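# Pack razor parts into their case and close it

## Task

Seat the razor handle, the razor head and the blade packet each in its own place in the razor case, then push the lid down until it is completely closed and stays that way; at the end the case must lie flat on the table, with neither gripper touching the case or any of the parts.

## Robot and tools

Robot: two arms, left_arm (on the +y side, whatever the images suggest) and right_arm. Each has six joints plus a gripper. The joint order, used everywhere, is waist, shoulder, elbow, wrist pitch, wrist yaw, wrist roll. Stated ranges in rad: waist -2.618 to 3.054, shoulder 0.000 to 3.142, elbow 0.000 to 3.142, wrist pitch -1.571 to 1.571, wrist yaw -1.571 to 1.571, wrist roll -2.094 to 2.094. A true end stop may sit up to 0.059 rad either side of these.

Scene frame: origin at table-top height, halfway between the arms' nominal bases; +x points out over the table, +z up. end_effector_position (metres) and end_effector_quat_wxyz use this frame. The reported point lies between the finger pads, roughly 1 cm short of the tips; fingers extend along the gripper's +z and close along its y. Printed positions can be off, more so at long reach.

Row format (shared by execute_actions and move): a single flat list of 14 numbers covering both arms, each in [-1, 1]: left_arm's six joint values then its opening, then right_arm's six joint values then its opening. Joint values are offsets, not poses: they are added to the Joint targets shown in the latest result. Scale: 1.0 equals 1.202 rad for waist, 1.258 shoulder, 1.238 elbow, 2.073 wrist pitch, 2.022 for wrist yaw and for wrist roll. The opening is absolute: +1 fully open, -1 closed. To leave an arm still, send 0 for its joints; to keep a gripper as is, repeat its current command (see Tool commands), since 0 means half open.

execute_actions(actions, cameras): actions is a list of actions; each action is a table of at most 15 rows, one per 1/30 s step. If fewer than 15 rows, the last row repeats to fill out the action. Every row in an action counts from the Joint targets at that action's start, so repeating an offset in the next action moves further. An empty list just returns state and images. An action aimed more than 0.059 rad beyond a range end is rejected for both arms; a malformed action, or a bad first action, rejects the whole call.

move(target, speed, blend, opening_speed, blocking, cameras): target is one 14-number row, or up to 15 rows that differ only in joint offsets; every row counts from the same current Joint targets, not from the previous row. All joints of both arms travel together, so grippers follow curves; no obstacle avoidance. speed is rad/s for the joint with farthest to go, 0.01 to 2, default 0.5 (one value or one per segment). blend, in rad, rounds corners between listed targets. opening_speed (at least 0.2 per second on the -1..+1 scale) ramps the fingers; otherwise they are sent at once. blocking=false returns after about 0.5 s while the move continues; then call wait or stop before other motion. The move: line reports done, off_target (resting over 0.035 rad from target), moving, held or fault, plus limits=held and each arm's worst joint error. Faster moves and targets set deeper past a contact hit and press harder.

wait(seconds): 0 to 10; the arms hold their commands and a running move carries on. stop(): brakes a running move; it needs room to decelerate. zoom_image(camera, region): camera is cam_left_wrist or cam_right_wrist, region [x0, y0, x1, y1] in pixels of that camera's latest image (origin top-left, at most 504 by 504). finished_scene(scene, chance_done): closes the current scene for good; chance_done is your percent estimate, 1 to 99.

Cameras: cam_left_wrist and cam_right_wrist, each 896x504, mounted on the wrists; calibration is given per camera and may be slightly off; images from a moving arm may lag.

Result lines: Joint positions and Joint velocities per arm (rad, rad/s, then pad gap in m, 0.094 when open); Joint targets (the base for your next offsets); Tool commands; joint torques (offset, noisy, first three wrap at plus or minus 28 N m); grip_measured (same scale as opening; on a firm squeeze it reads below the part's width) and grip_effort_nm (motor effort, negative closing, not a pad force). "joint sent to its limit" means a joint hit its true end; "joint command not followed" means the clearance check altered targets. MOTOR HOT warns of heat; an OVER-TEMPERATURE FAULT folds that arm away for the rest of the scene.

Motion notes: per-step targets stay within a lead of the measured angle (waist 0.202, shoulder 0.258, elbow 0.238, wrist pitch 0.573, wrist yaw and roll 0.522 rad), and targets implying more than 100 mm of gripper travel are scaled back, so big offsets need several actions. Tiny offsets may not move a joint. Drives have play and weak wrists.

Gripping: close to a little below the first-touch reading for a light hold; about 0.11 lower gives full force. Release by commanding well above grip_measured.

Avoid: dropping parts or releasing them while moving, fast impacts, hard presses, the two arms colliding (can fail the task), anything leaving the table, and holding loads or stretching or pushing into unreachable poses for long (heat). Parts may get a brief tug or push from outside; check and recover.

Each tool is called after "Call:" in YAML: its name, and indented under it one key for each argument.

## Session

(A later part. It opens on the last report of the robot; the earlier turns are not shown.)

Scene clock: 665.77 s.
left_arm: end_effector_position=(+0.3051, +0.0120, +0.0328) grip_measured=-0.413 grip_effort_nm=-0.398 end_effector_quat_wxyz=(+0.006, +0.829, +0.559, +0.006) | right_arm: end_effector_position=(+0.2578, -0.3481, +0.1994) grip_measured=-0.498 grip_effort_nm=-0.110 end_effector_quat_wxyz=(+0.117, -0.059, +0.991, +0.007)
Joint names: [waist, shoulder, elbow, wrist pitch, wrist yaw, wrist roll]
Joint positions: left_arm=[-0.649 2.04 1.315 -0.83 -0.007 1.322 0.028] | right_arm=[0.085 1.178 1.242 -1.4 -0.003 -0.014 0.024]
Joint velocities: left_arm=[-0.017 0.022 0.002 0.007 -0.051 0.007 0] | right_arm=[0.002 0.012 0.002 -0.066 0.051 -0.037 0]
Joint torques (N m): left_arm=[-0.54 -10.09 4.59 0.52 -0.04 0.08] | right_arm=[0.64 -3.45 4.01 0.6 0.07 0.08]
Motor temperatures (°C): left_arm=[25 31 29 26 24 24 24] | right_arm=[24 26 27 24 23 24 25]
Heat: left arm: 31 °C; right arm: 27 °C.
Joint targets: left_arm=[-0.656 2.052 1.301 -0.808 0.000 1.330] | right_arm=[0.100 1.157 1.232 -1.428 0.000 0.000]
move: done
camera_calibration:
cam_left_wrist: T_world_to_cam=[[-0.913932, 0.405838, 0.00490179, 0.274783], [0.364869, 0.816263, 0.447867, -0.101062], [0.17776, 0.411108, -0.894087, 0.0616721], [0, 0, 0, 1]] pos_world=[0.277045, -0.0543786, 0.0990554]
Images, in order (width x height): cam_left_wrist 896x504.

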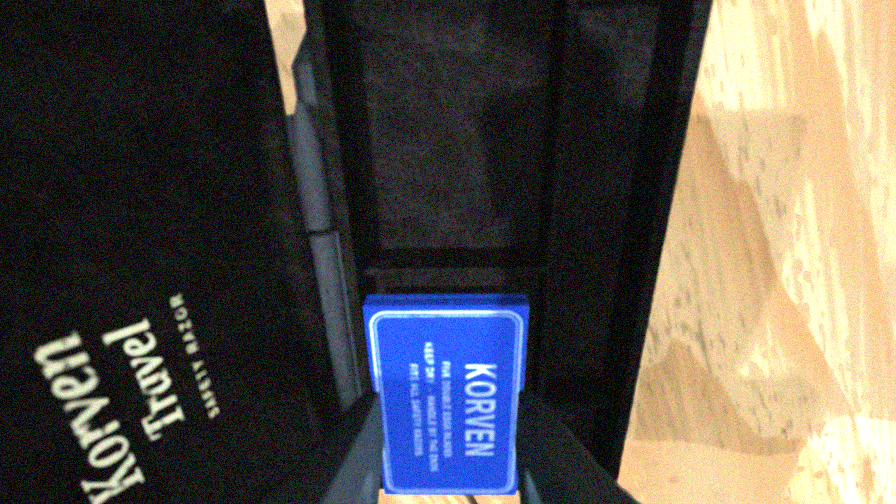

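Call:
move:
  target: [0,0.0045,-0.0113,0.0094,0,0,-0.42,0,0,0,0,0,0,-0.5]
  cameras: ["cam_left_wrist"]
  speed: 0.05

Call:
zoom_image:
  camera: "cam_left_wrist"
  region: [300, 150, 650, 500]

Scene clock: 674.00 s.
left_arm: end_effector_position=(+0.3054, +0.0118, +0.0301) grip_measured=-0.413 grip_effort_nm=-0.393 end_effector_quat_wxyz=(+0.010, +0.829, +0.559, +0.007) | right_arm: end_effector_position=(+0.2578, -0.3481, +0.1994) grip_measured=-0.498 grip_effort_nm=-0.105 end_effector_quat_wxyz=(+0.117, -0.059, +0.991, +0.007)
Joint names: [waist, shoulder, elbow, wrist pitch, wrist yaw, wrist roll]
Joint positions: left_arm=[-0.649 2.04 1.303 -0.811 -0.007 1.322 0.028] | right_arm=[0.085 1.178 1.242 -1.4 -0.003 -0.014 0.024]
Joint velocities: left_arm=[0.002 -0.002 -0.007 -0.007 -0.022 0.007 0] | right_arm=[-0.007 -0.002 0.007 0.007 0.007 -0.007 0]
Joint torques (N m): left_arm=[-0.62 -9.52 4.48 0.51 -0.03 0.05] | right_arm=[0.66 -3.41 3.97 0.59 0.08 0.08]
Motor temperatures (°C): left_arm=[25 31 29 26 24 24 24] | right_arm=[24 26 27 24 23 24 25]
Heat: left arm: 31 °C; right arm: 27 °C.
Joint targets: left_arm=[-0.656 2.057 1.287 -0.789 0.000 1.330] | right_arm=[0.100 1.157 1.232 -1.428 0.000 0.000]
move: done
camera_calibration:
cam_left_wrist: T_world_to_cam=[[-0.913939, 0.405843, -0.0025911, 0.27546], [0.362105, 0.818292, 0.446405, -0.0989058], [0.183291, 0.407049, -0.894827, 0.057688], [0, 0, 0, 1]] pos_world=[0.276994, -0.0543415, 0.0964866]
Images, in order (width x height): cam_left_wrist 896x504.

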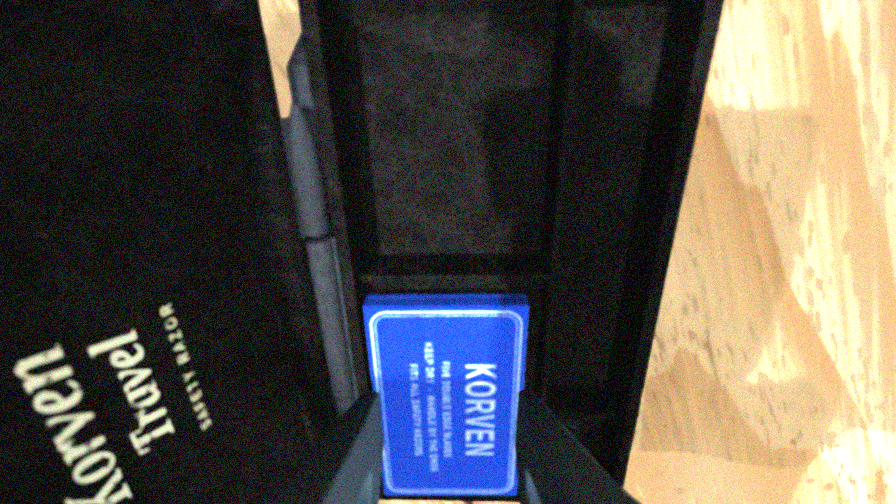

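Scaled by 1.440 from the camera's 896x504 image, which has a finer 1280x720 frame.

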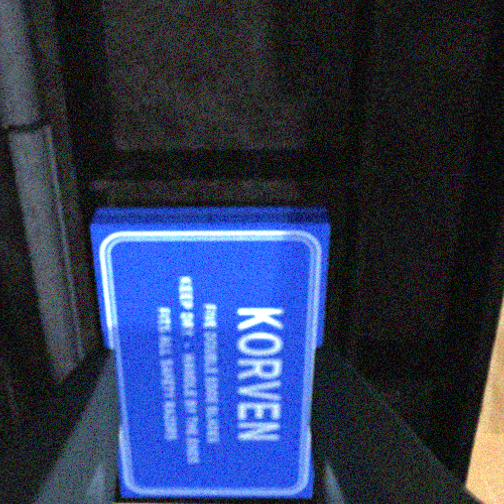

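Call:
move:
  target: [0,0.004,-0.009,0.002,0,0,-0.42,0,0,0,0,0,0,-0.5]
  cameras: ["cam_left_wrist"]
  speed: 0.05

Call:
zoom_image:
  camera: "cam_left_wrist"
  region: [300, 150, 650, 500]

Scene clock: 685.57 s.
left_arm: end_effector_position=(+0.3054, +0.0118, +0.0292) grip_measured=-0.413 grip_effort_nm=-0.398 end_effector_quat_wxyz=(+0.010, +0.829, +0.559, +0.007) | right_arm: end_effector_position=(+0.2578, -0.3481, +0.1994) grip_measured=-0.498 grip_effort_nm=-0.110 end_effector_quat_wxyz=(+0.117, -0.059, +0.991, +0.007)
Joint names: [waist, shoulder, elbow, wrist pitch, wrist yaw, wrist roll]
Joint positions: left_arm=[-0.649 2.042 1.301 -0.807 -0.007 1.322 0.028] | right_arm=[0.085 1.178 1.242 -1.4 -0.003 -0.014 0.024]
Joint velocities: left_arm=[0.002 -0.007 -0.012 0.051 0.007 0.037 -0.001] | right_arm=[-0.017 -0.007 -0.007 0.037 -0.037 0.007 -0.001]
Joint torques (N m): left_arm=[-0.59 -9.35 3.6 0.57 -0.04 0.07] | right_arm=[0.62 -3.47 3.97 0.59 0.08 0.08]
Motor temperatures (°C): left_arm=[25 30 28 26 24 24 24] | right_arm=[24 26 27 24 23 24 25]
Heat: left arm: 30 °C; right arm: 27 °C.
Joint targets: left_arm=[-0.656 2.062 1.276 -0.785 0.000 1.330] | right_arm=[0.100 1.157 1.232 -1.428 0.000 0.000]
move: done
camera_calibration:
cam_left_wrist: T_world_to_cam=[[-0.913939, 0.405843, -0.0025911, 0.275449], [0.362105, 0.818292, 0.446405, -0.0985224], [0.183291, 0.407049, -0.894827, 0.0569148], [0, 0, 0, 1]] pos_world=[0.276987, -0.0543359, 0.0956236]
Images, in order (width x height): cam_left_wrist 896x504.

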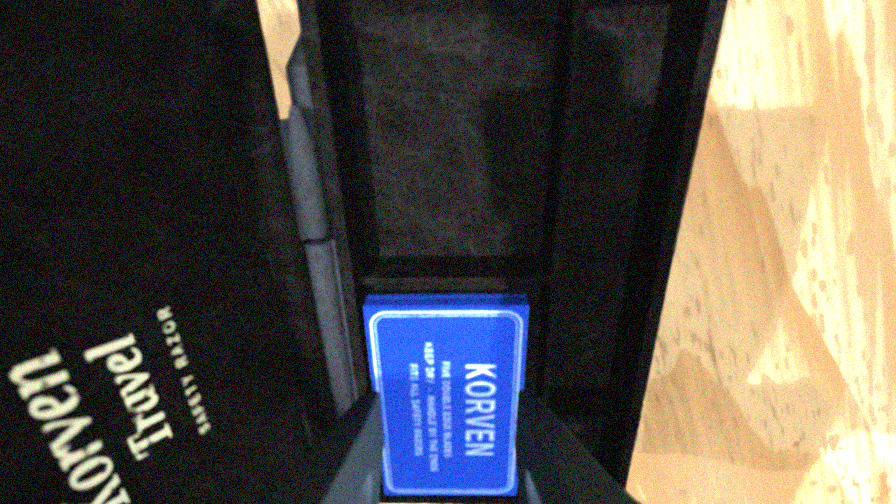

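Scaled by 1.440 from the camera's 896x504 image, which has a finer 1280x720 frame.

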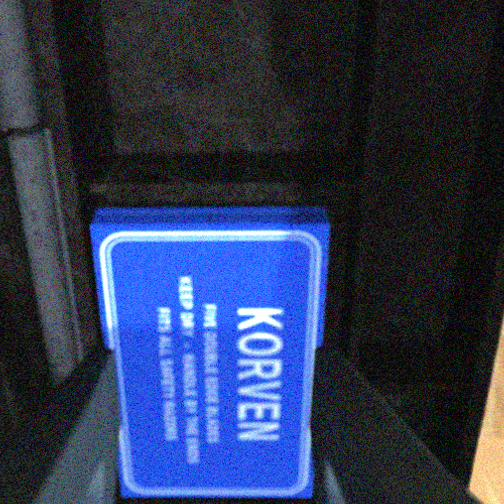

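Call:
move:
  target:
    - [0,-0.073,0.116,-0.094,0,0,-0.42,0,0,0,0,0,0,-0.5]
    - [0,-0.0103,0.027,-0.0198,0,0,-0.42,0,0,0,0,0,0,-0.5]
    - [0,0.0008,0.0158,-0.0063,0,0,-0.42,0,0,0,0,0,0,-0.5]
  cameras: ["cam_left_wrist"]
  speed: [0.15,0.15,0.05]

Call:
zoom_image:
  camera: "cam_left_wrist"
  region: [300, 150, 650, 500]

Scene clock: 700.33 s.
left_arm: end_effector_position=(+0.3049, +0.0122, +0.0331) grip_measured=-0.413 grip_effort_nm=-0.403 end_effector_quat_wxyz=(+0.005, +0.829, +0.560, +0.005) | right_arm: end_effector_position=(+0.2578, -0.3481, +0.1994) grip_measured=-0.498 grip_effort_nm=-0.120 end_effector_quat_wxyz=(+0.117, -0.059, +0.991, +0.007)
Joint names: [waist, shoulder, elbow, wrist pitch, wrist yaw, wrist roll]
Joint positions: left_arm=[-0.649 2.04 1.317 -0.834 -0.007 1.32 0.028] | right_arm=[0.085 1.178 1.242 -1.4 -0.003 -0.014 0.024]
Joint velocities: left_arm=[0.012 -0.017 0.002 -0.037 -0.022 -0.022 -0.001] | right_arm=[0.002 0.017 0.012 -0.007 0.037 0.022 0]
Joint torques (N m): left_arm=[-0.61 -9.14 4.04 0.69 -0.05 0.08] | right_arm=[0.69 -3.41 3.99 0.58 0.08 0.08]
Motor temperatures (°C): left_arm=[25 30 28 26 24 24 24] | right_arm=[24 26 27 24 23 24 25]
Heat: left arm: 30 °C; right arm: 27 °C.
Joint targets: left_arm=[-0.656 2.063 1.295 -0.798 0.000 1.330] | right_arm=[0.100 1.157 1.232 -1.428 0.000 0.000]
move: done
camera_calibration:
cam_left_wrist: T_world_to_cam=[[-0.914546, 0.404431, 0.00639468, 0.27474], [0.364173, 0.816426, 0.448136, -0.101049], [0.176019, 0.41217, -0.893943, 0.0624668], [0, 0, 0, 1]] pos_world=[0.277067, -0.054361, 0.0993687]
Images, in order (width x height): cam_left_wrist 896x504.

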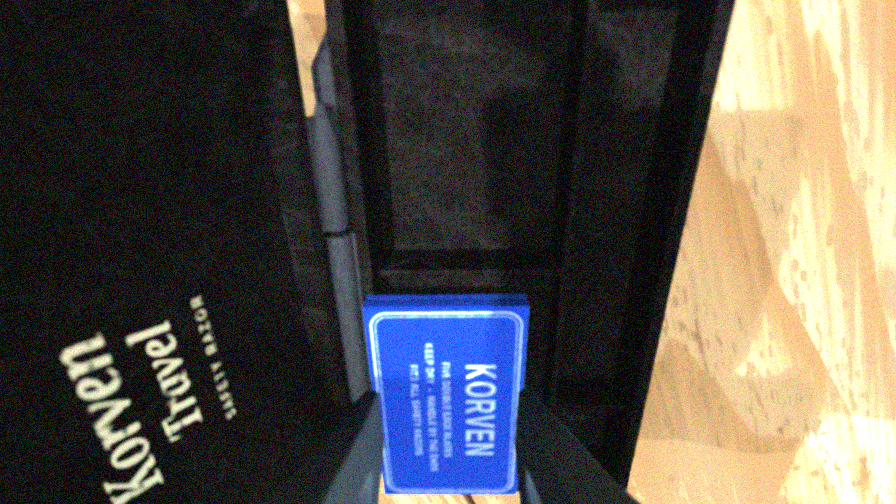

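Scaled by 1.440 from the camera's 896x504 image, which has a finer 1280x720 frame.

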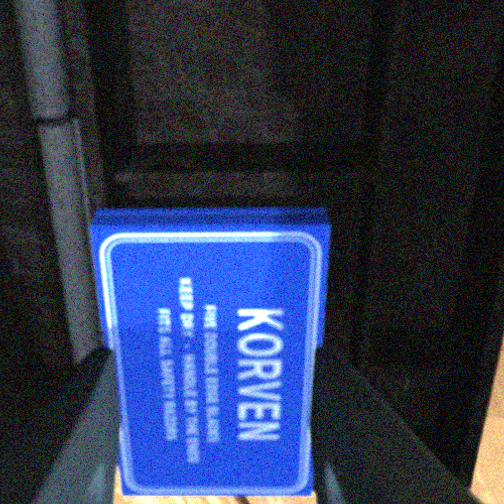

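Call:
move:
  target:
    - [0,0,0.085,0,0,0,-0.42,0,0,0,0,0,0,-0.5]
    - [0,-0.074,0.101,-0.088,0,0,-0.42,0,0,0,0,0,0,-0.5]
    - [0,-0.0175,0.0069,-0.0145,0,0,-0.42,0,0,0,0,0,0,-0.5]
  cameras: ["cam_left_wrist"]
  speed: 0.15

Call:
zoom_image:
  camera: "cam_left_wrist"
  region: [300, 150, 650, 500]

Scene clock: 720.93 s.
left_arm: end_effector_position=(+0.3033, +0.0134, +0.0366) grip_measured=-0.413 grip_effort_nm=-0.398 end_effector_quat_wxyz=(+0.003, +0.832, +0.555, +0.005) | right_arm: end_effector_position=(+0.2578, -0.3481, +0.1994) grip_measured=-0.498 grip_effort_nm=-0.115 end_effector_quat_wxyz=(+0.117, -0.059, +0.991, +0.007)
Joint names: [waist, shoulder, elbow, wrist pitch, wrist yaw, wrist roll]
Joint positions: left_arm=[-0.649 2.031 1.318 -0.849 -0.007 1.333 0.028] | right_arm=[0.085 1.178 1.242 -1.4 -0.003 -0.014 0.024]
Joint velocities: left_arm=[0.017 -0.007 0.012 0.037 0.007 0.066 0.002] | right_arm=[0.017 0.007 0.012 0.022 -0.066 0.007 0.002]
Joint torques (N m): left_arm=[-0.54 -10.02 4.63 0.51 -0.03 0.07] | right_arm=[0.64 -3.43 3.99 0.59 0.09 0.08]
Motor temperatures (°C): left_arm=[25 30 28 26 24 24 24] | right_arm=[24 26 27 24 23 24 25]
Heat: left arm: 30 °C; right arm: 27 °C.
Joint targets: left_arm=[-0.656 2.041 1.304 -0.828 0.000 1.330] | right_arm=[0.100 1.157 1.232 -1.428 0.000 0.000]
move: done
camera_calibration:
cam_left_wrist: T_world_to_cam=[[-0.909483, 0.415597, 0.0109469, 0.270846], [0.375814, 0.810593, 0.449113, -0.10649], [0.177776, 0.412574, -0.893408, 0.0648109], [0, 0, 0, 1]] pos_world=[0.274828, -0.0529821, 0.102764]
Images, in order (width x height): cam_left_wrist 896x504.

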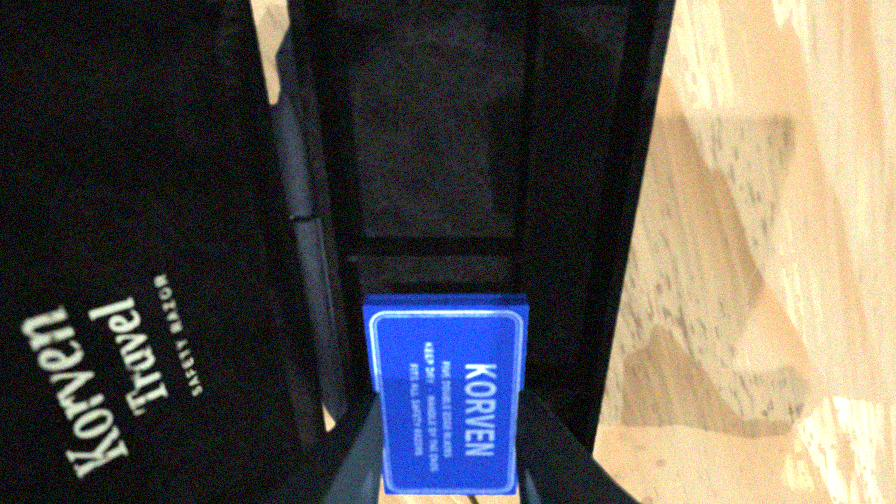

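Scaled by 1.440 from the camera's 896x504 image, which has a finer 1280x720 frame.

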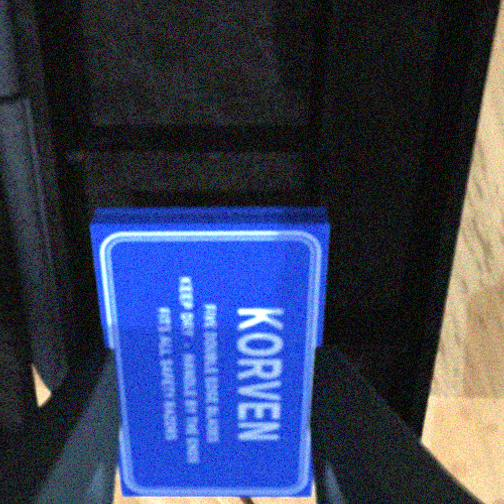

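Call:
move:
  target: [0,0.0173,-0.0036,0.0127,0,0,-0.42,0,0,0,0,0,0,-0.5]
  cameras: ["cam_left_wrist"]
  speed: 0.04

Call:
zoom_image:
  camera: "cam_left_wrist"
  region: [300, 150, 650, 500]

Scene clock: 731.83 s.
left_arm: end_effector_position=(+0.3067, +0.0109, +0.0308) grip_measured=-0.413 grip_effort_nm=-0.398 end_effector_quat_wxyz=(+0.007, +0.832, +0.555, +0.006) | right_arm: end_effector_position=(+0.2578, -0.3481, +0.1994) grip_measured=-0.498 grip_effort_nm=-0.110 end_effector_quat_wxyz=(+0.117, -0.059, +0.991, +0.007)
Joint names: [waist, shoulder, elbow, wrist pitch, wrist yaw, wrist roll]
Joint positions: left_arm=[-0.649 2.048 1.318 -0.823 -0.007 1.333 0.028] | right_arm=[0.085 1.178 1.242 -1.4 -0.003 -0.014 0.024]
Joint velocities: left_arm=[-0.002 -0.012 0.007 0.051 -0.037 0.022 0] | right_arm=[-0.032 0.007 0.007 0.007 -0.022 -0.007 0]
Joint torques (N m): left_arm=[-0.62 -9.89 4.34 0.53 -0.04 0.1] | right_arm=[0.66 -3.45 3.97 0.58 0.08 0.08]
Motor temperatures (°C): left_arm=[25 30 28 26 24 24 24] | right_arm=[24 26 27 24 23 24 25]
Heat: left arm: 30 °C; right arm: 27 °C.
Joint targets: left_arm=[-0.656 2.063 1.299 -0.801 0.000 1.330] | right_arm=[0.100 1.157 1.232 -1.428 0.000 0.000]
move: done
camera_calibration:
cam_left_wrist: T_world_to_cam=[[-0.909531, 0.415632, 0.00193501, 0.275403], [0.372488, 0.813035, 0.447468, -0.102102], [0.184409, 0.407706, -0.894298, 0.0581466], [0, 0, 0, 1]] pos_world=[0.277796, -0.0551606, 0.0971548]
Images, in order (width x height): cam_left_wrist 896x504.

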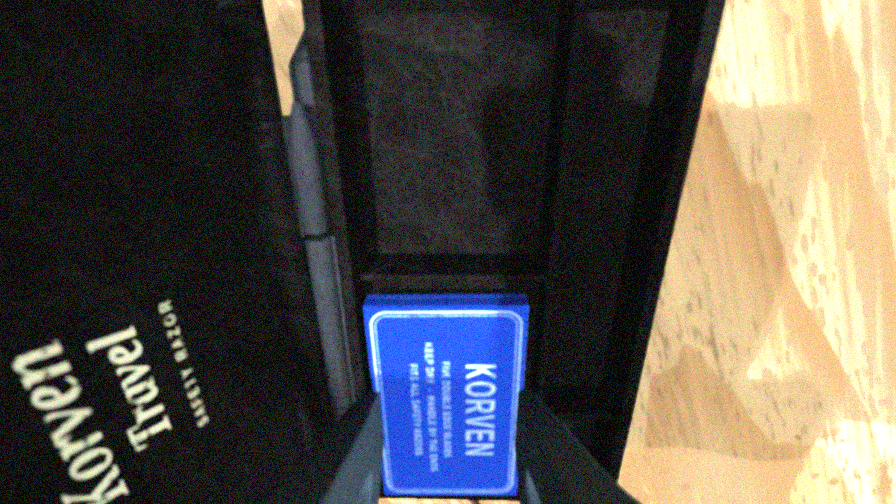

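Scaled by 1.440 from the camera's 896x504 image, which has a finer 1280x720 frame.

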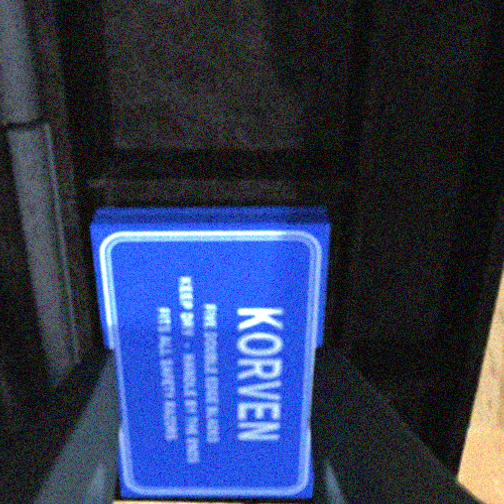

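Call:
move:
  target: [0,0,-0.0135,0.006,0,0,-0.42,0,0,0,0,0,0,-0.5]
  cameras: ["cam_left_wrist"]
  speed: 0.04

Call:
zoom_image:
  camera: "cam_left_wrist"
  region: [300, 150, 650, 500]

Scene clock: 737.97 s.
left_arm: end_effector_position=(+0.3040, +0.0128, +0.0274) grip_measured=-0.413 grip_effort_nm=-0.403 end_effector_quat_wxyz=(+0.004, +0.832, +0.555, +0.005) | right_arm: end_effector_position=(+0.2578, -0.3481, +0.1994) grip_measured=-0.498 grip_effort_nm=-0.110 end_effector_quat_wxyz=(+0.117, -0.059, +0.991, +0.007)
Joint names: [waist, shoulder, elbow, wrist pitch, wrist yaw, wrist roll]
Joint positions: left_arm=[-0.649 2.048 1.303 -0.814 -0.007 1.333 0.028] | right_arm=[0.085 1.178 1.242 -1.4 -0.003 -0.014 0.024]
Joint velocities: left_arm=[-0.002 -0.002 -0.002 -0.007 0.022 0.007 0.001] | right_arm=[-0.032 0.007 0.002 -0.051 -0.007 0.022 0.001]
Joint torques (N m): left_arm=[-0.57 -9.91 4.07 0.54 -0.04 0.07] | right_arm=[0.64 -3.45 3.99 0.59 0.08 0.07]
Motor temperatures (°C): left_arm=[25 30 28 26 24 24 24] | right_arm=[24 26 27 24 23 24 25]
Heat: left arm: 30 °C; right arm: 27 °C.
Joint targets: left_arm=[-0.656 2.063 1.282 -0.789 0.000 1.330] | right_arm=[0.100 1.157 1.232 -1.428 0.000 0.000]
move: done
camera_calibration:
cam_left_wrist: T_world_to_cam=[[-0.909506, 0.415614, 0.00794298, 0.271936], [0.374704, 0.811408, 0.448568, -0.101863], [0.179986, 0.410952, -0.893713, 0.056061], [0, 0, 0, 1]] pos_world=[0.275406, -0.0534061, 0.0936351]
Images, in order (width x height): cam_left_wrist 896x504.

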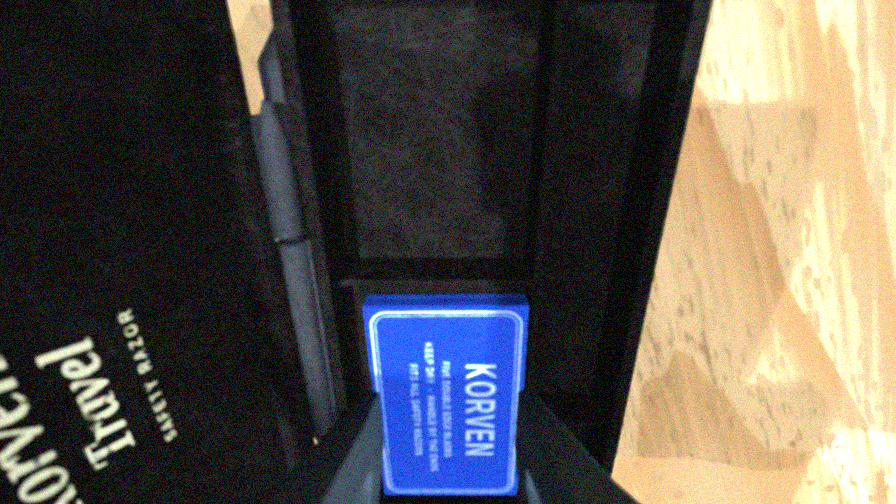

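Scaled by 1.440 from the camera's 896x504 image, which has a finer 1280x720 frame.

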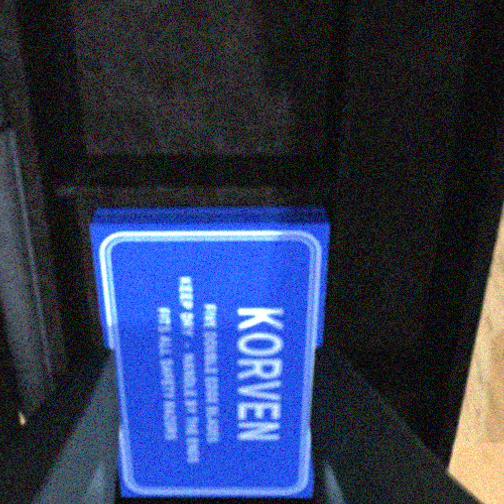

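Call:
move:
  target: [0,0,0,0,0,0,-0.3,0,0,0,0,0,0,-0.5]
  cameras: ["cam_left_wrist"]
  opening_speed: 0.2

Call:
zoom_image:
  camera: "cam_left_wrist"
  region: [300, 150, 650, 500]

Scene clock: 746.83 s.
left_arm: end_effector_position=(+0.3049, +0.0122, +0.0274) grip_measured=-0.302 grip_effort_nm=0.095 end_effector_quat_wxyz=(+0.007, +0.832, +0.555, +0.006) | right_arm: end_effector_position=(+0.2578, -0.3481, +0.1994) grip_measured=-0.498 grip_effort_nm=-0.110 end_effector_quat_wxyz=(+0.117, -0.059, +0.991, +0.007)
Joint names: [waist, shoulder, elbow, wrist pitch, wrist yaw, wrist roll]
Joint positions: left_arm=[-0.649 2.048 1.303 -0.809 -0.007 1.333 0.033] | right_arm=[0.085 1.178 1.242 -1.4 -0.003 -0.014 0.024]
Joint velocities: left_arm=[0.017 0.002 0.002 -0.051 -0.081 0.007 0] | right_arm=[-0.022 -0.027 -0.002 -0.007 0.022 0.037 0.001]
Joint torques (N m): left_arm=[-0.59 -9.81 4.18 0.53 -0.01 0.05] | right_arm=[0.65 -3.45 3.97 0.58 0.08 0.08]
Motor temperatures (°C): left_arm=[25 30 28 26 24 24 24] | right_arm=[24 26 27 24 23 24 25]
Heat: left arm: 30 °C; right arm: 27 °C.
Joint targets: left_arm=[-0.656 2.063 1.282 -0.789 0.000 1.330] | right_arm=[0.100 1.157 1.232 -1.428 0.000 0.000]
move: done
camera_calibration:
cam_left_wrist: T_world_to_cam=[[-0.909527, 0.41563, 0.00343702, 0.273186], [0.373041, 0.812629, 0.447744, -0.101152], [0.183303, 0.408518, -0.894155, 0.0552174], [0, 0, 0, 1]] pos_world=[0.276082, -0.0539026, 0.093724]
Images, in order (width x height): cam_left_wrist 896x504.

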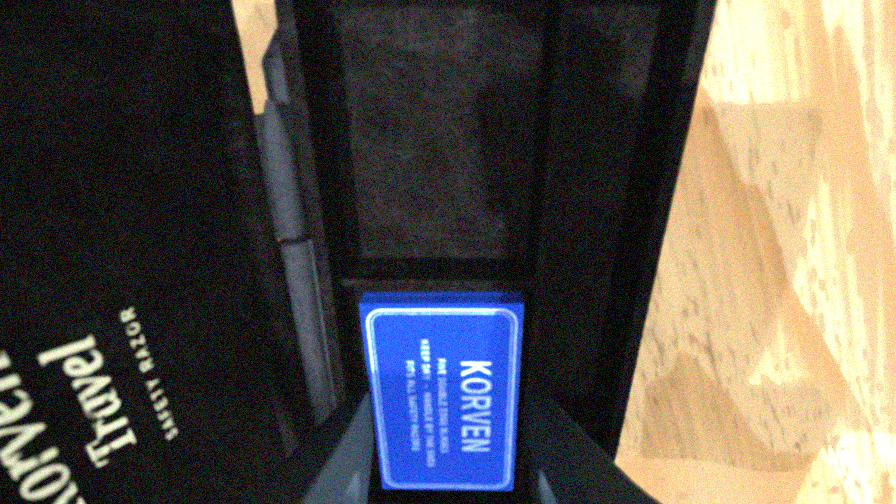

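Scaled by 1.440 from the camera's 896x504 image, which has a finer 1280x720 frame.

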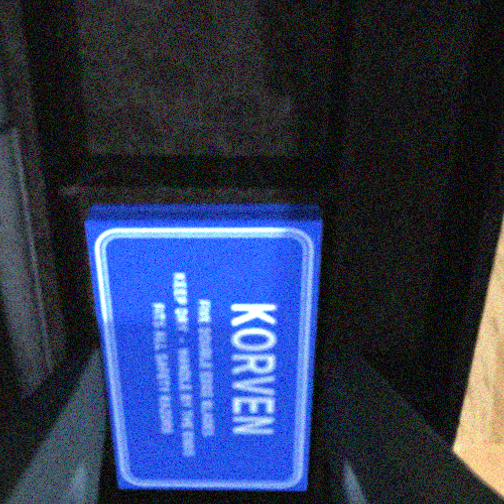

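Call:
move:
  target:
    - [0,0,0.08,0,0,0,-0.3,0,0,0,0,0,0,-0.5]
    - [0,-0.09,0.257,-0.198,0,0,-0.3,0,0,0,0,0,0,-0.5]
  cameras: ["cam_left_wrist"]
  speed: [0.15,0.4]

Call:
zoom_image:
  camera: "cam_left_wrist"
  region: [300, 50, 650, 400]

Scene clock: 755.97 s.
left_arm: end_effector_position=(+0.3053, +0.0119, +0.1128) grip_measured=-0.301 grip_effort_nm=0.066 end_effector_quat_wxyz=(-0.014, +0.832, +0.555, -0.002) | right_arm: end_effector_position=(+0.2578, -0.3481, +0.1994) grip_measured=-0.498 grip_effort_nm=-0.115 end_effector_quat_wxyz=(+0.117, -0.059, +0.991, +0.007)
Joint names: [waist, shoulder, elbow, wrist pitch, wrist yaw, wrist roll]
Joint positions: left_arm=[-0.649 1.981 1.564 -1.182 -0.007 1.333 0.033] | right_arm=[0.085 1.178 1.242 -1.4 -0.003 -0.014 0.024]
Joint velocities: left_arm=[0.002 -0.002 -0.002 -0.051 0.022 0.022 -0.001] | right_arm=[-0.032 -0.002 0.007 0.051 0.007 -0.051 -0.001]
Joint torques (N m): left_arm=[-0.61 -13.41 9.32 -0.01 -0.03 0.09] | right_arm=[0.68 -3.43 3.99 0.58 0.08 0.08]
Motor temperatures (°C): left_arm=[25 30 28 26 24 24 24] | right_arm=[24 26 27 24 23 24 25]
Heat: left arm: 30 °C; right arm: 27 °C.
Joint targets: left_arm=[-0.656 1.950 1.601 -1.199 0.000 1.330] | right_arm=[0.100 1.157 1.232 -1.428 0.000 0.000]
move: off_target (left_arm); left_arm: the elbow is farthest, 0.037 rad from its target
camera_calibration:
cam_left_wrist: T_world_to_cam=[[-0.908623, 0.414966, 0.0469774, 0.26812], [0.389237, 0.800742, 0.45531, -0.144971], [0.151321, 0.431991, -0.889093, 0.140531], [0, 0, 0, 1]] pos_world=[0.278783, -0.0558849, 0.178356]
Images, in order (width x height): cam_left_wrist 896x504.

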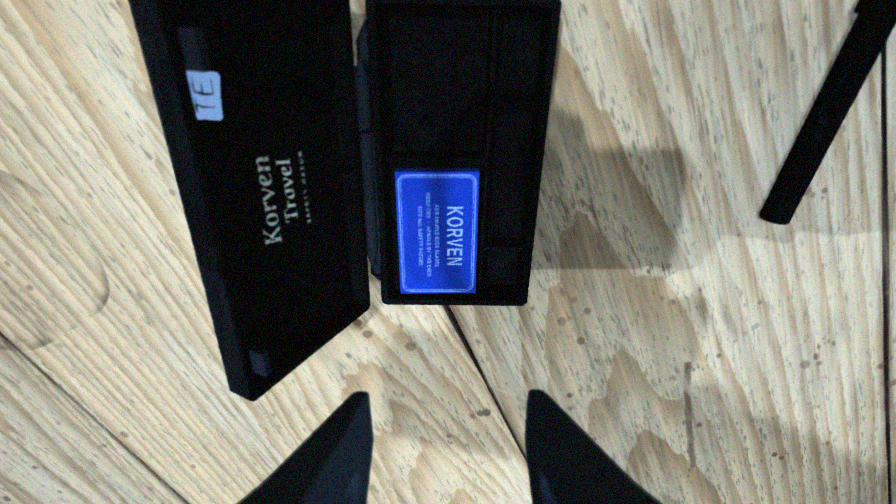

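Scaled by 1.440 from the camera's 896x504 image, which has a finer 1280x720 frame.

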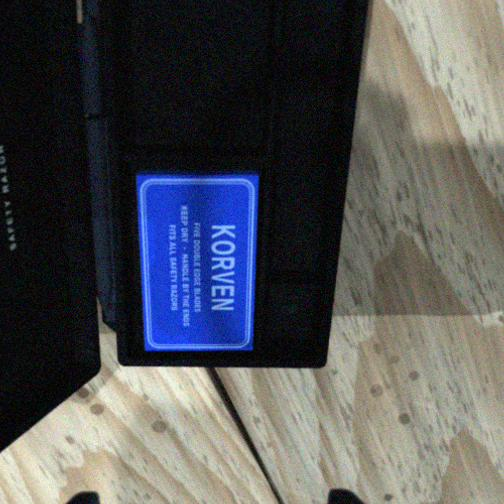

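Call:
move:
  target: [-0.238,-0.413,-0.561,0.101,0,-0.062,-0.2,0,0,0,0,0,0,-0.5]
  cameras: ["cam_left_wrist"]

Scene clock: 785.37 s.
left_arm: end_effector_position=(+0.1520, +0.0381, +0.1043) grip_measured=-0.201 grip_effort_nm=0.061 end_effector_quat_wxyz=(+0.011, +0.879, +0.476, +0.005) | right_arm: end_effector_position=(+0.2578, -0.3481, +0.1994) grip_measured=-0.498 grip_effort_nm=-0.115 end_effector_quat_wxyz=(+0.117, -0.059, +0.991, +0.007)
Joint names: [waist, shoulder, elbow, wrist pitch, wrist yaw, wrist roll]
Joint positions: left_arm=[-0.946 1.456 0.922 -1.013 -0.007 1.218 0.038] | right_arm=[0.085 1.178 1.242 -1.4 -0.003 -0.014 0.024]
Joint velocities: left_arm=[-0.007 -0.012 -0.007 -0.007 -0.007 -0.022 0.001] | right_arm=[-0.022 0.012 -0.007 0.022 0.037 -0.022 0]
Joint torques (N m): left_arm=[-0.32 -7.69 4.81 0.54 -0.02 -0.07] | right_arm=[0.61 -3.47 4 0.58 0.09 0.08]
Motor temperatures (°C): left_arm=[25 31 30 26 24 24 24] | right_arm=[24 26 27 24 23 24 25]
Heat: left arm: 31 °C; right arm: 27 °C.
Joint targets: left_arm=[-0.942 1.430 0.906 -0.990 0.000 1.204] | right_arm=[0.100 1.157 1.232 -1.428 0.000 0.000]
move: done
camera_calibration:
cam_left_wrist: T_world_to_cam=[[-0.81895, 0.57385, -0.00410111, 0.104003], [0.512763, 0.734943, 0.44377, -0.117462], [0.257672, 0.361323, -0.896131, 0.132124], [0, 0, 0, 1]] pos_world=[0.111359, -0.0210933, 0.170953]
Images, in order (width x height): cam_left_wrist 896x504.

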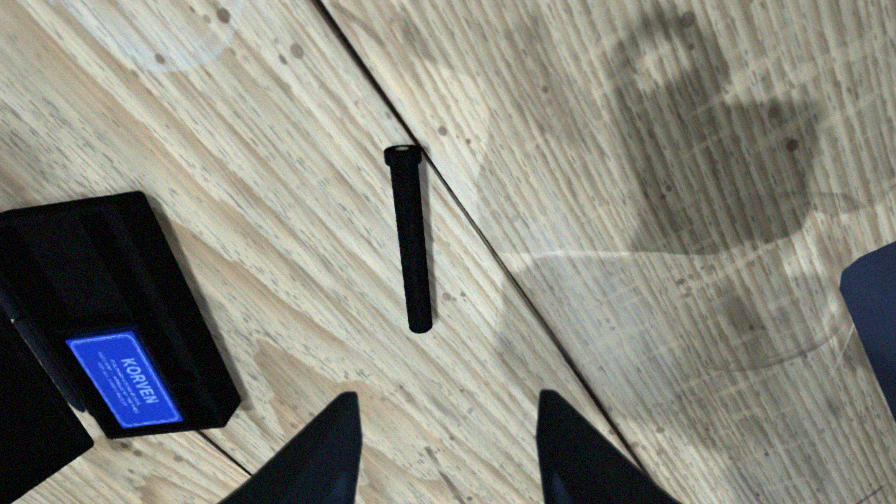

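Call:
move:
  target: [0.039,0.148,-0.06,0.1085,0,0.012,-0.2,0,0,0,0,0,0,-0.5]
  cameras: ["cam_left_wrist"]

Scene clock: 802.20 s.
left_arm: end_effector_position=(+0.1698, +0.0323, +0.0513) grip_measured=-0.201 grip_effort_nm=0.066 end_effector_quat_wxyz=(+0.006, +0.869, +0.495, +0.004) | right_arm: end_effector_position=(+0.2578, -0.3481, +0.1994) grip_measured=-0.498 grip_effort_nm=-0.105 end_effector_quat_wxyz=(+0.117, -0.059, +0.991, +0.007)
Joint names: [waist, shoulder, elbow, wrist pitch, wrist yaw, wrist roll]
Joint positions: left_arm=[-0.903 1.615 0.846 -0.788 -0.007 1.218 0.038] | right_arm=[0.085 1.178 1.242 -1.4 -0.003 -0.014 0.024]
Joint velocities: left_arm=[-0.022 0.007 -0.002 0.051 0.022 -0.051 0] | right_arm=[-0.007 0.012 -0.002 0.022 -0.022 -0.037 -0.001]
Joint torques (N m): left_arm=[0.29 -6.56 4.6 0.57 -0.04 0.11] | right_arm=[0.64 -3.43 3.93 0.59 0.08 0.08]
Motor temperatures (°C): left_arm=[25 30 29 26 24 24 24] | right_arm=[24 26 27 24 23 24 25]
Heat: left arm: 30 °C; right arm: 27 °C.
Joint targets: left_arm=[-0.895 1.616 0.832 -0.765 0.000 1.228] | right_arm=[0.100 1.157 1.232 -1.428 0.000 0.000]
move: done
camera_calibration:
cam_left_wrist: T_world_to_cam=[[-0.842828, 0.538148, 0.00609317, 0.126372], [0.48375, 0.752574, 0.446786, -0.0946124], [0.235852, 0.379512, -0.89462, 0.0851109], [0, 0, 0, 1]] pos_world=[0.132205, -0.0291044, 0.117643]
Images, in order (width x height): cam_left_wrist 896x504.

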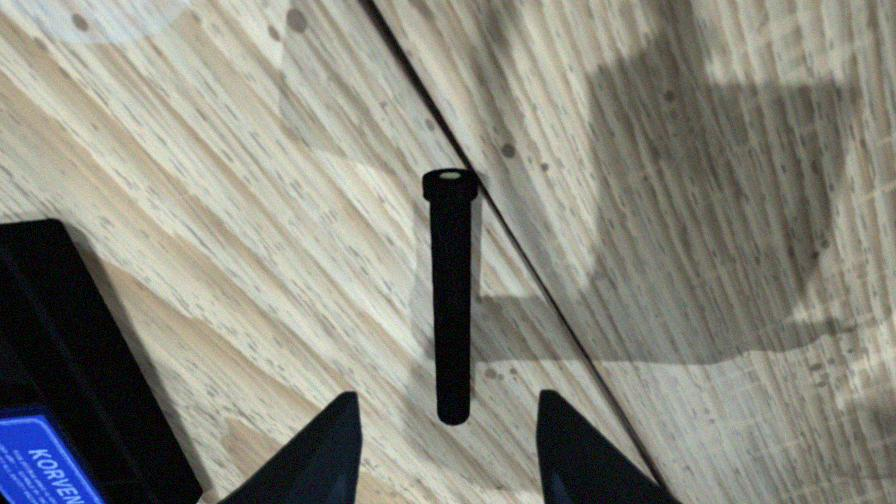

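Call:
move:
  target: [0,0.0755,-0.0565,0.0777,0,0,-0.2,0,0,0,0,0,0,-0.5]
  cameras: ["cam_left_wrist"]
  speed: 0.15

Scene clock: 814.23 s.
left_arm: end_effector_position=(+0.1702, +0.0318, +0.0162) grip_measured=-0.201 grip_effort_nm=0.061 end_effector_quat_wxyz=(+0.007, +0.869, +0.495, +0.005) | right_arm: end_effector_position=(+0.2578, -0.3481, +0.1994) grip_measured=-0.498 grip_effort_nm=-0.110 end_effector_quat_wxyz=(+0.117, -0.059, +0.991, +0.007)
Joint names: [waist, shoulder, elbow, wrist pitch, wrist yaw, wrist roll]
Joint positions: left_arm=[-0.903 1.704 0.775 -0.626 -0.007 1.218 0.038] | right_arm=[0.085 1.178 1.242 -1.4 -0.003 -0.014 0.024]
Joint velocities: left_arm=[-0.002 0.012 0.002 0.066 0.037 -0.037 -0.001] | right_arm=[0.002 0.002 -0.002 0.007 -0.022 0.037 0]
Joint torques (N m): left_arm=[0.36 -6.46 4.16 0.55 -0.03 0.12] | right_arm=[0.62 -3.43 4.03 0.58 0.07 0.07]
Motor temperatures (°C): left_arm=[25 30 29 26 24 24 24] | right_arm=[24 26 27 24 23 24 25]
Heat: left arm: 30 °C; right arm: 27 °C.
Joint targets: left_arm=[-0.895 1.711 0.762 -0.604 0.000 1.228] | right_arm=[0.100 1.157 1.232 -1.428 0.000 0.000]
move: done
camera_calibration:
cam_left_wrist: T_world_to_cam=[[-0.842833, 0.538154, 0.00463686, 0.127329], [0.483318, 0.753105, 0.446358, -0.0786792], [0.236718, 0.378447, -0.894842, 0.0537578], [0, 0, 0, 1]] pos_world=[0.132619, -0.0296137, 0.0826335]
Images, in order (width x height): cam_left_wrist 896x504.

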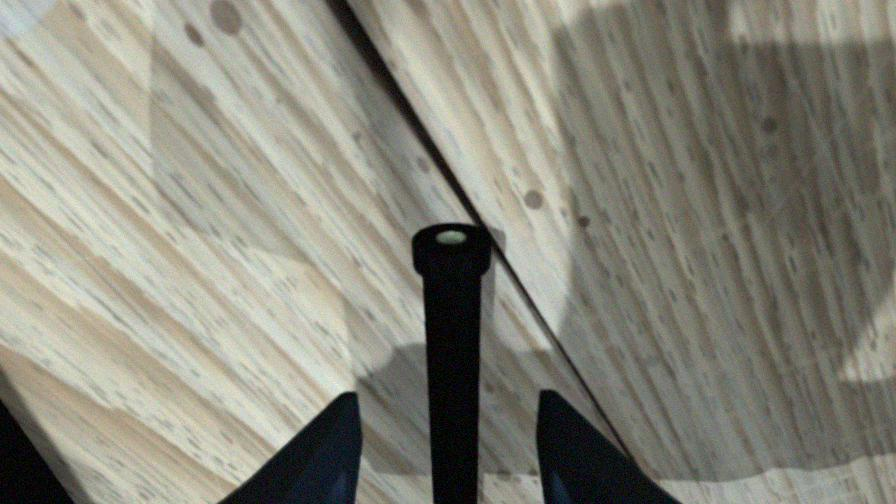

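Call:
move:
  target: [0,0.0064,-0.004,0.0063,0,0,-0.2,0,0,0,0,0,0,-0.5]
  cameras: []
  speed: 0.15

Call:
move:
  target: [0,0,0,0,0,0,-0.88,0,0,0,0,0,0,-0.5]
  cameras: []
  opening_speed: 0.4

Call:
move:
  target: [0,-0.05,0.07,-0.05,0,0,-0.88,0,0,0,0,0,0,-0.5]
  cameras: ["cam_left_wrist"]
  speed: 0.2

Scene clock: 827.37 s.
left_arm: end_effector_position=(+0.1715, +0.0303, +0.0145) grip_measured=-0.201 grip_effort_nm=0.066 end_effector_quat_wxyz=(+0.009, +0.869, +0.495, +0.005) | right_arm: end_effector_position=(+0.2578, -0.3481, +0.1994) grip_measured=-0.498 grip_effort_nm=-0.110 end_effector_quat_wxyz=(+0.117, -0.059, +0.991, +0.007)
Joint names: [waist, shoulder, elbow, wrist pitch, wrist yaw, wrist roll]
Joint positions: left_arm=[-0.903 1.712 0.775 -0.614 -0.007 1.218 0.038] | right_arm=[0.085 1.178 1.242 -1.4 -0.003 -0.014 0.024]
Joint velocities: left_arm=[0.017 -0.017 -0.012 -0.022 -0.007 -0.022 -0.001] | right_arm=[-0.002 0.012 -0.002 -0.007 -0.051 -0.007 0.001]
Joint torques (N m): left_arm=[0.44 -6.5 3.7 0.58 -0.01 0.09] | right_arm=[0.65 -3.44 3.99 0.58 0.09 0.08]
Motor temperatures (°C): left_arm=[25 29 28 26 24 24 24] | right_arm=[24 26 27 24 23 24 25]
Heat: left arm: 29 °C; right arm: 27 °C.
Joint targets: left_arm=[-0.895 1.719 0.757 -0.591 0.000 1.228] | right_arm=[0.100 1.157 1.232 -1.428 0.000 0.000]
move: done
No camera images: "cameras" was empty.

Scene clock: 829.40 s.
left_arm: end_effector_position=(+0.1717, +0.0300, +0.0145) grip_measured=-0.856 grip_effort_nm=-0.984 end_effector_quat_wxyz=(+0.010, +0.869, +0.495, +0.005) | right_arm: end_effector_position=(+0.2578, -0.3481, +0.1994) grip_measured=-0.498 grip_effort_nm=-0.110 end_effector_quat_wxyz=(+0.117, -0.059, +0.991, +0.007)
Joint names: [waist, shoulder, elbow, wrist pitch, wrist yaw, wrist roll]
Joint positions: left_arm=[-0.903 1.712 0.775 -0.613 -0.007 1.218 0.007] | right_arm=[0.085 1.178 1.242 -1.4 -0.003 -0.014 0.024]
Joint velocities: left_arm=[0.007 -0.012 -0.007 -0.007 -0.007 -0.007 0] | right_arm=[0.002 -0.002 -0.012 -0.066 0.007 -0.007 0.001]
Joint torques (N m): left_arm=[0.39 -6.39 3.71 0.53 -0.04 0.11] | right_arm=[0.62 -3.41 3.99 0.59 0.08 0.08]
Motor temperatures (°C): left_arm=[25 29 28 26 24 24 24] | right_arm=[24 26 27 24 23 24 25]
Heat: left arm: 29 °C; right arm: 27 °C.
Joint targets: left_arm=[-0.895 1.719 0.757 -0.591 0.000 1.228] | right_arm=[0.100 1.157 1.232 -1.428 0.000 0.000]
move: done
No camera images: "cameras" was empty.

Scene clock: 830.57 s.
left_arm: end_effector_position=(+0.1742, +0.0269, +0.0290) grip_measured=-0.859 grip_effort_nm=-1.038 end_effector_quat_wxyz=(+0.013, +0.871, +0.491, +0.006) | right_arm: end_effector_position=(+0.2578, -0.3481, +0.1994) grip_measured=-0.498 grip_effort_nm=-0.115 end_effector_quat_wxyz=(+0.117, -0.059, +0.991, +0.007)
Joint names: [waist, shoulder, elbow, wrist pitch, wrist yaw, wrist roll]
Joint positions: left_arm=[-0.903 1.681 0.812 -0.674 -0.007 1.228 0.007] | right_arm=[0.085 1.178 1.242 -1.4 -0.003 -0.014 0.024]
Joint velocities: left_arm=[-0.012 -0.017 0.007 -0.066 -0.022 0.007 -0.001] | right_arm=[0.017 0.002 -0.007 0.007 -0.007 -0.125 0]
Joint torques (N m): left_arm=[0.38 -9.07 8.09 0.05 -0.05 0.1] | right_arm=[0.65 -3.44 3.99 0.59 0.09 0.09]
Motor temperatures (°C): left_arm=[25 29 28 26 24 24 24] | right_arm=[24 26 27 24 23 24 25]
Heat: left arm: 29 °C; right arm: 27 °C.
Joint targets: left_arm=[-0.895 1.657 0.844 -0.695 0.000 1.228] | right_arm=[0.100 1.157 1.232 -1.428 0.000 0.000]
move: done
camera_calibration:
cam_left_wrist: T_world_to_cam=[[-0.836998, 0.54716, -0.0070353, 0.132296], [0.487895, 0.752037, 0.443168, -0.0832881], [0.247775, 0.367499, -0.896411, 0.0644639], [0, 0, 0, 1]] pos_world=[0.135395, -0.0334419, 0.0956276]
Images, in order (width x height): cam_left_wrist 896x504.

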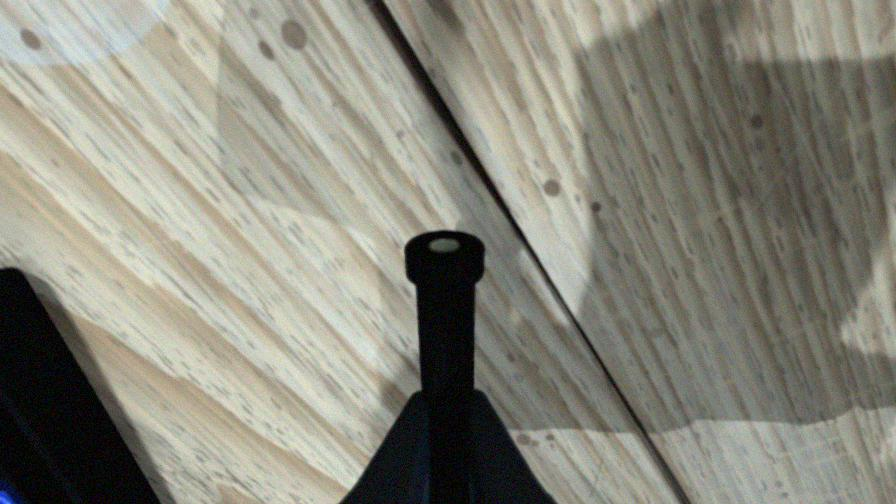

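Call:
move:
  target:
    - [0,0.074,0.449,-0.2195,0,0,-0.88,0,0,0,0,0,0,-0.5]
    - [0.06,0.15,0.449,-0.2195,0,-1,-0.88,0,0,0,0,0,0,-0.5]
  cameras: []
  speed: [0.4,1.0]
  blend: 0.1

Scene clock: 851.67 s.
left_arm: end_effector_position=(+0.2299, -0.0104, +0.1116) grip_measured=-0.860 grip_effort_nm=-1.038 end_effector_quat_wxyz=(-0.015, +0.020, +1.000, +0.012) | right_arm: end_effector_position=(+0.2578, -0.3481, +0.1994) grip_measured=-0.498 grip_effort_nm=-0.115 end_effector_quat_wxyz=(+0.117, -0.059, +0.991, +0.007)
Joint names: [waist, shoulder, elbow, wrist pitch, wrist yaw, wrist roll]
Joint positions: left_arm=[-0.836 1.835 1.361 -1.136 0.006 -0.78 0.007] | right_arm=[0.085 1.178 1.242 -1.4 -0.003 -0.014 0.024]
Joint velocities: left_arm=[-0.012 -0.017 0.012 -0.007 -0.051 -0.11 -0.001] | right_arm=[0.017 -0.027 -0.007 0.022 -0.051 -0.037 -0.001]
Joint torques (N m): left_arm=[0.4 -8.47 9.31 -0.02 -0.05 -0.06] | right_arm=[0.66 -3.47 4.01 0.57 0.08 0.08]
Motor temperatures (°C): left_arm=[25 30 30 26 24 24 25] | right_arm=[24 26 27 24 23 24 25]
Heat: left arm: 30 °C; right arm: 27 °C.
Joint targets: left_arm=[-0.823 1.845 1.399 -1.150 0.000 -0.794] | right_arm=[0.100 1.157 1.232 -1.428 0.000 0.000]
move: off_target (left_arm); left_arm: the elbow is farthest, 0.039 rad from its target
No camera images: "cameras" was empty.

Call:
move:
  target: [0.0666,0.0644,-0.0283,0.0709,0,-0.5643,-0.88,0,0,0,0,0,0,-0.5]
  cameras: ["cam_left_wrist"]
  speed: 0.8

Call:
zoom_image:
  camera: "cam_left_wrist"
  region: [300, 100, 704, 504]

Scene clock: 859.97 s.
left_arm: end_effector_position=(+0.2664, -0.0073, +0.0858) grip_measured=-0.860 grip_effort_nm=-1.043 end_effector_quat_wxyz=(-0.003, -0.558, +0.830, +0.000) | right_arm: end_effector_position=(+0.2578, -0.3481, +0.1994) grip_measured=-0.498 grip_effort_nm=-0.110 end_effector_quat_wxyz=(+0.117, -0.059, +0.991, +0.007)
Joint names: [waist, shoulder, elbow, wrist pitch, wrist yaw, wrist roll]
Joint positions: left_arm=[-0.753 1.915 1.361 -1.019 0.006 -1.921 0.007] | right_arm=[0.085 1.178 1.242 -1.4 -0.003 -0.014 0.024]
Joint velocities: left_arm=[-0.007 0.017 0.002 -0.037 -0.007 -0.007 -0.001] | right_arm=[0.002 -0.002 0.007 0.022 0.022 0.007 0]
Joint torques (N m): left_arm=[0.35 -9.09 6.34 0.45 -0.02 -0.07] | right_arm=[0.62 -3.41 4.01 0.59 0.09 0.08]
Motor temperatures (°C): left_arm=[25 30 30 26 24 24 25] | right_arm=[24 26 27 24 23 24 25]
Heat: left arm: 30 °C; right arm: 27 °C.
Joint targets: left_arm=[-0.743 1.926 1.364 -1.003 0.000 -1.935] | right_arm=[0.100 1.157 1.232 -1.428 0.000 0.000]
move: done
camera_calibration:
cam_left_wrist: T_world_to_cam=[[0.912556, -0.408582, 0.0173536, -0.246577], [-0.372244, -0.812327, 0.448954, 0.0895362], [-0.169338, -0.416156, -0.893386, 0.210256], [0, 0, 0, 1]] pos_world=[0.293949, 0.0594852, 0.151921]
Images, in order (width x height): cam_left_wrist 896x504.

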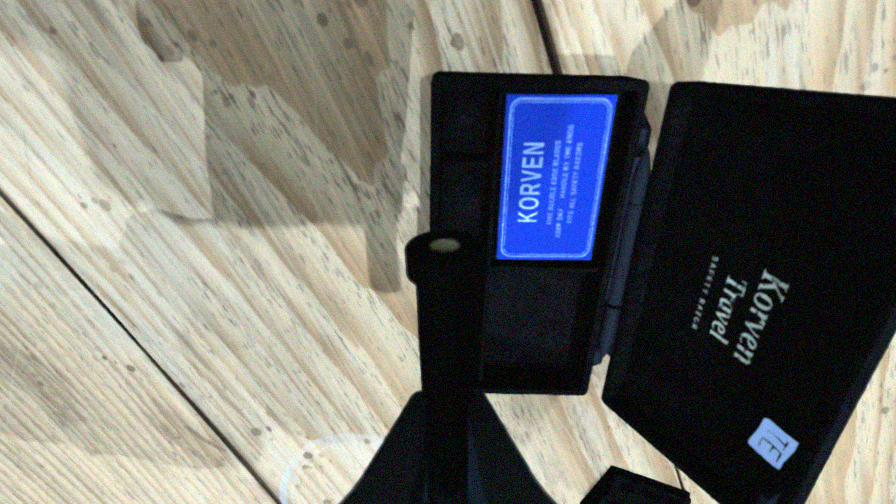

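Scaled by 1.248 from the camera's 896x504 image, which has a finer 1280x720 frame.

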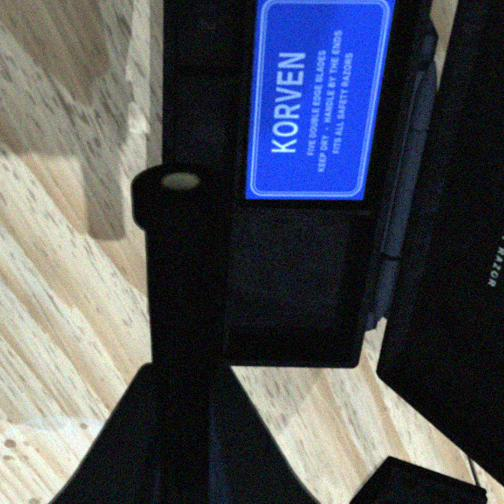

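Call:
move:
  target: [0,0.0564,-0.0565,0.068,0,0,-0.88,0,0,0,0,0,0,-0.5]
  cameras: ["cam_left_wrist"]
  speed: 0.2

Call:
zoom_image:
  camera: "cam_left_wrist"
  region: [300, 50, 654, 404]

Scene clock: 880.30 s.
left_arm: end_effector_position=(+0.2742, -0.0144, +0.0499) grip_measured=-0.860 grip_effort_nm=-1.033 end_effector_quat_wxyz=(-0.001, -0.558, +0.830, -0.008) | right_arm: end_effector_position=(+0.2578, -0.3481, +0.1994) grip_measured=-0.498 grip_effort_nm=-0.110 end_effector_quat_wxyz=(+0.117, -0.059, +0.991, +0.007)
Joint names: [waist, shoulder, elbow, wrist pitch, wrist yaw, wrist roll]
Joint positions: left_arm=[-0.753 1.987 1.31 -0.88 0.006 -1.921 0.007] | right_arm=[0.085 1.178 1.242 -1.4 -0.003 -0.014 0.024]
Joint velocities: left_arm=[-0.022 -0.007 -0.002 -0.022 0.081 -0.022 0.001] | right_arm=[-0.017 -0.007 0.002 0.007 -0.037 0.037 -0.001]
Joint torques (N m): left_arm=[0.39 -9.74 4.78 0.48 -0.02 -0.05] | right_arm=[0.64 -3.47 3.97 0.58 0.08 0.08]
Motor temperatures (°C): left_arm=[25 31 29 26 24 24 25] | right_arm=[24 25 27 24 23 24 25]
Heat: left arm: 31 °C; right arm: 27 °C.
Joint targets: left_arm=[-0.743 1.997 1.295 -0.862 0.000 -1.935] | right_arm=[0.100 1.157 1.232 -1.428 0.000 0.000]
move: done
camera_calibration:
cam_left_wrist: T_world_to_cam=[[0.91224, -0.408295, 0.0333837, -0.256684], [-0.377879, -0.807207, 0.453458, 0.104158], [-0.158197, -0.426277, -0.890652, 0.173289], [0, 0, 0, 1]] pos_world=[0.30093, 0.0531433, 0.115678]
Images, in order (width x height): cam_left_wrist 896x504.

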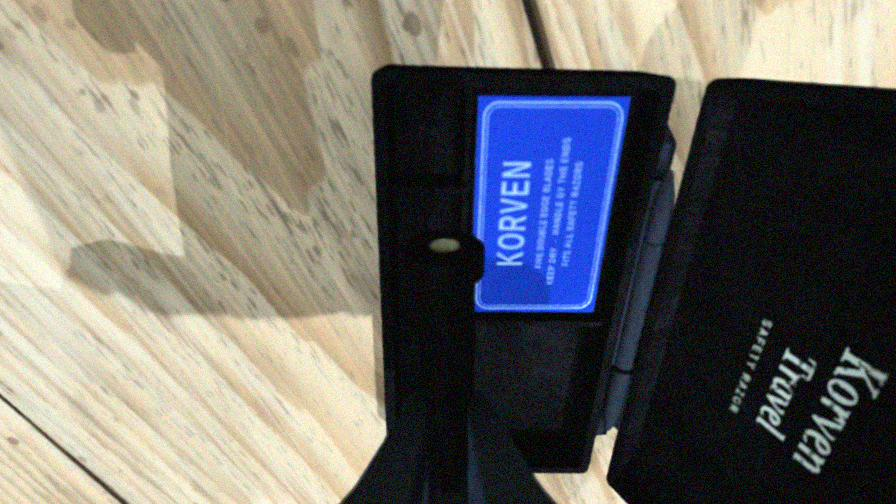

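Scaled by 1.424 from the camera's 896x504 image, which has a finer 1280x720 frame.

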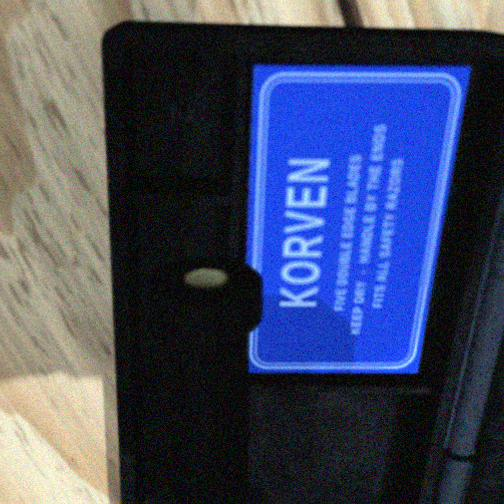

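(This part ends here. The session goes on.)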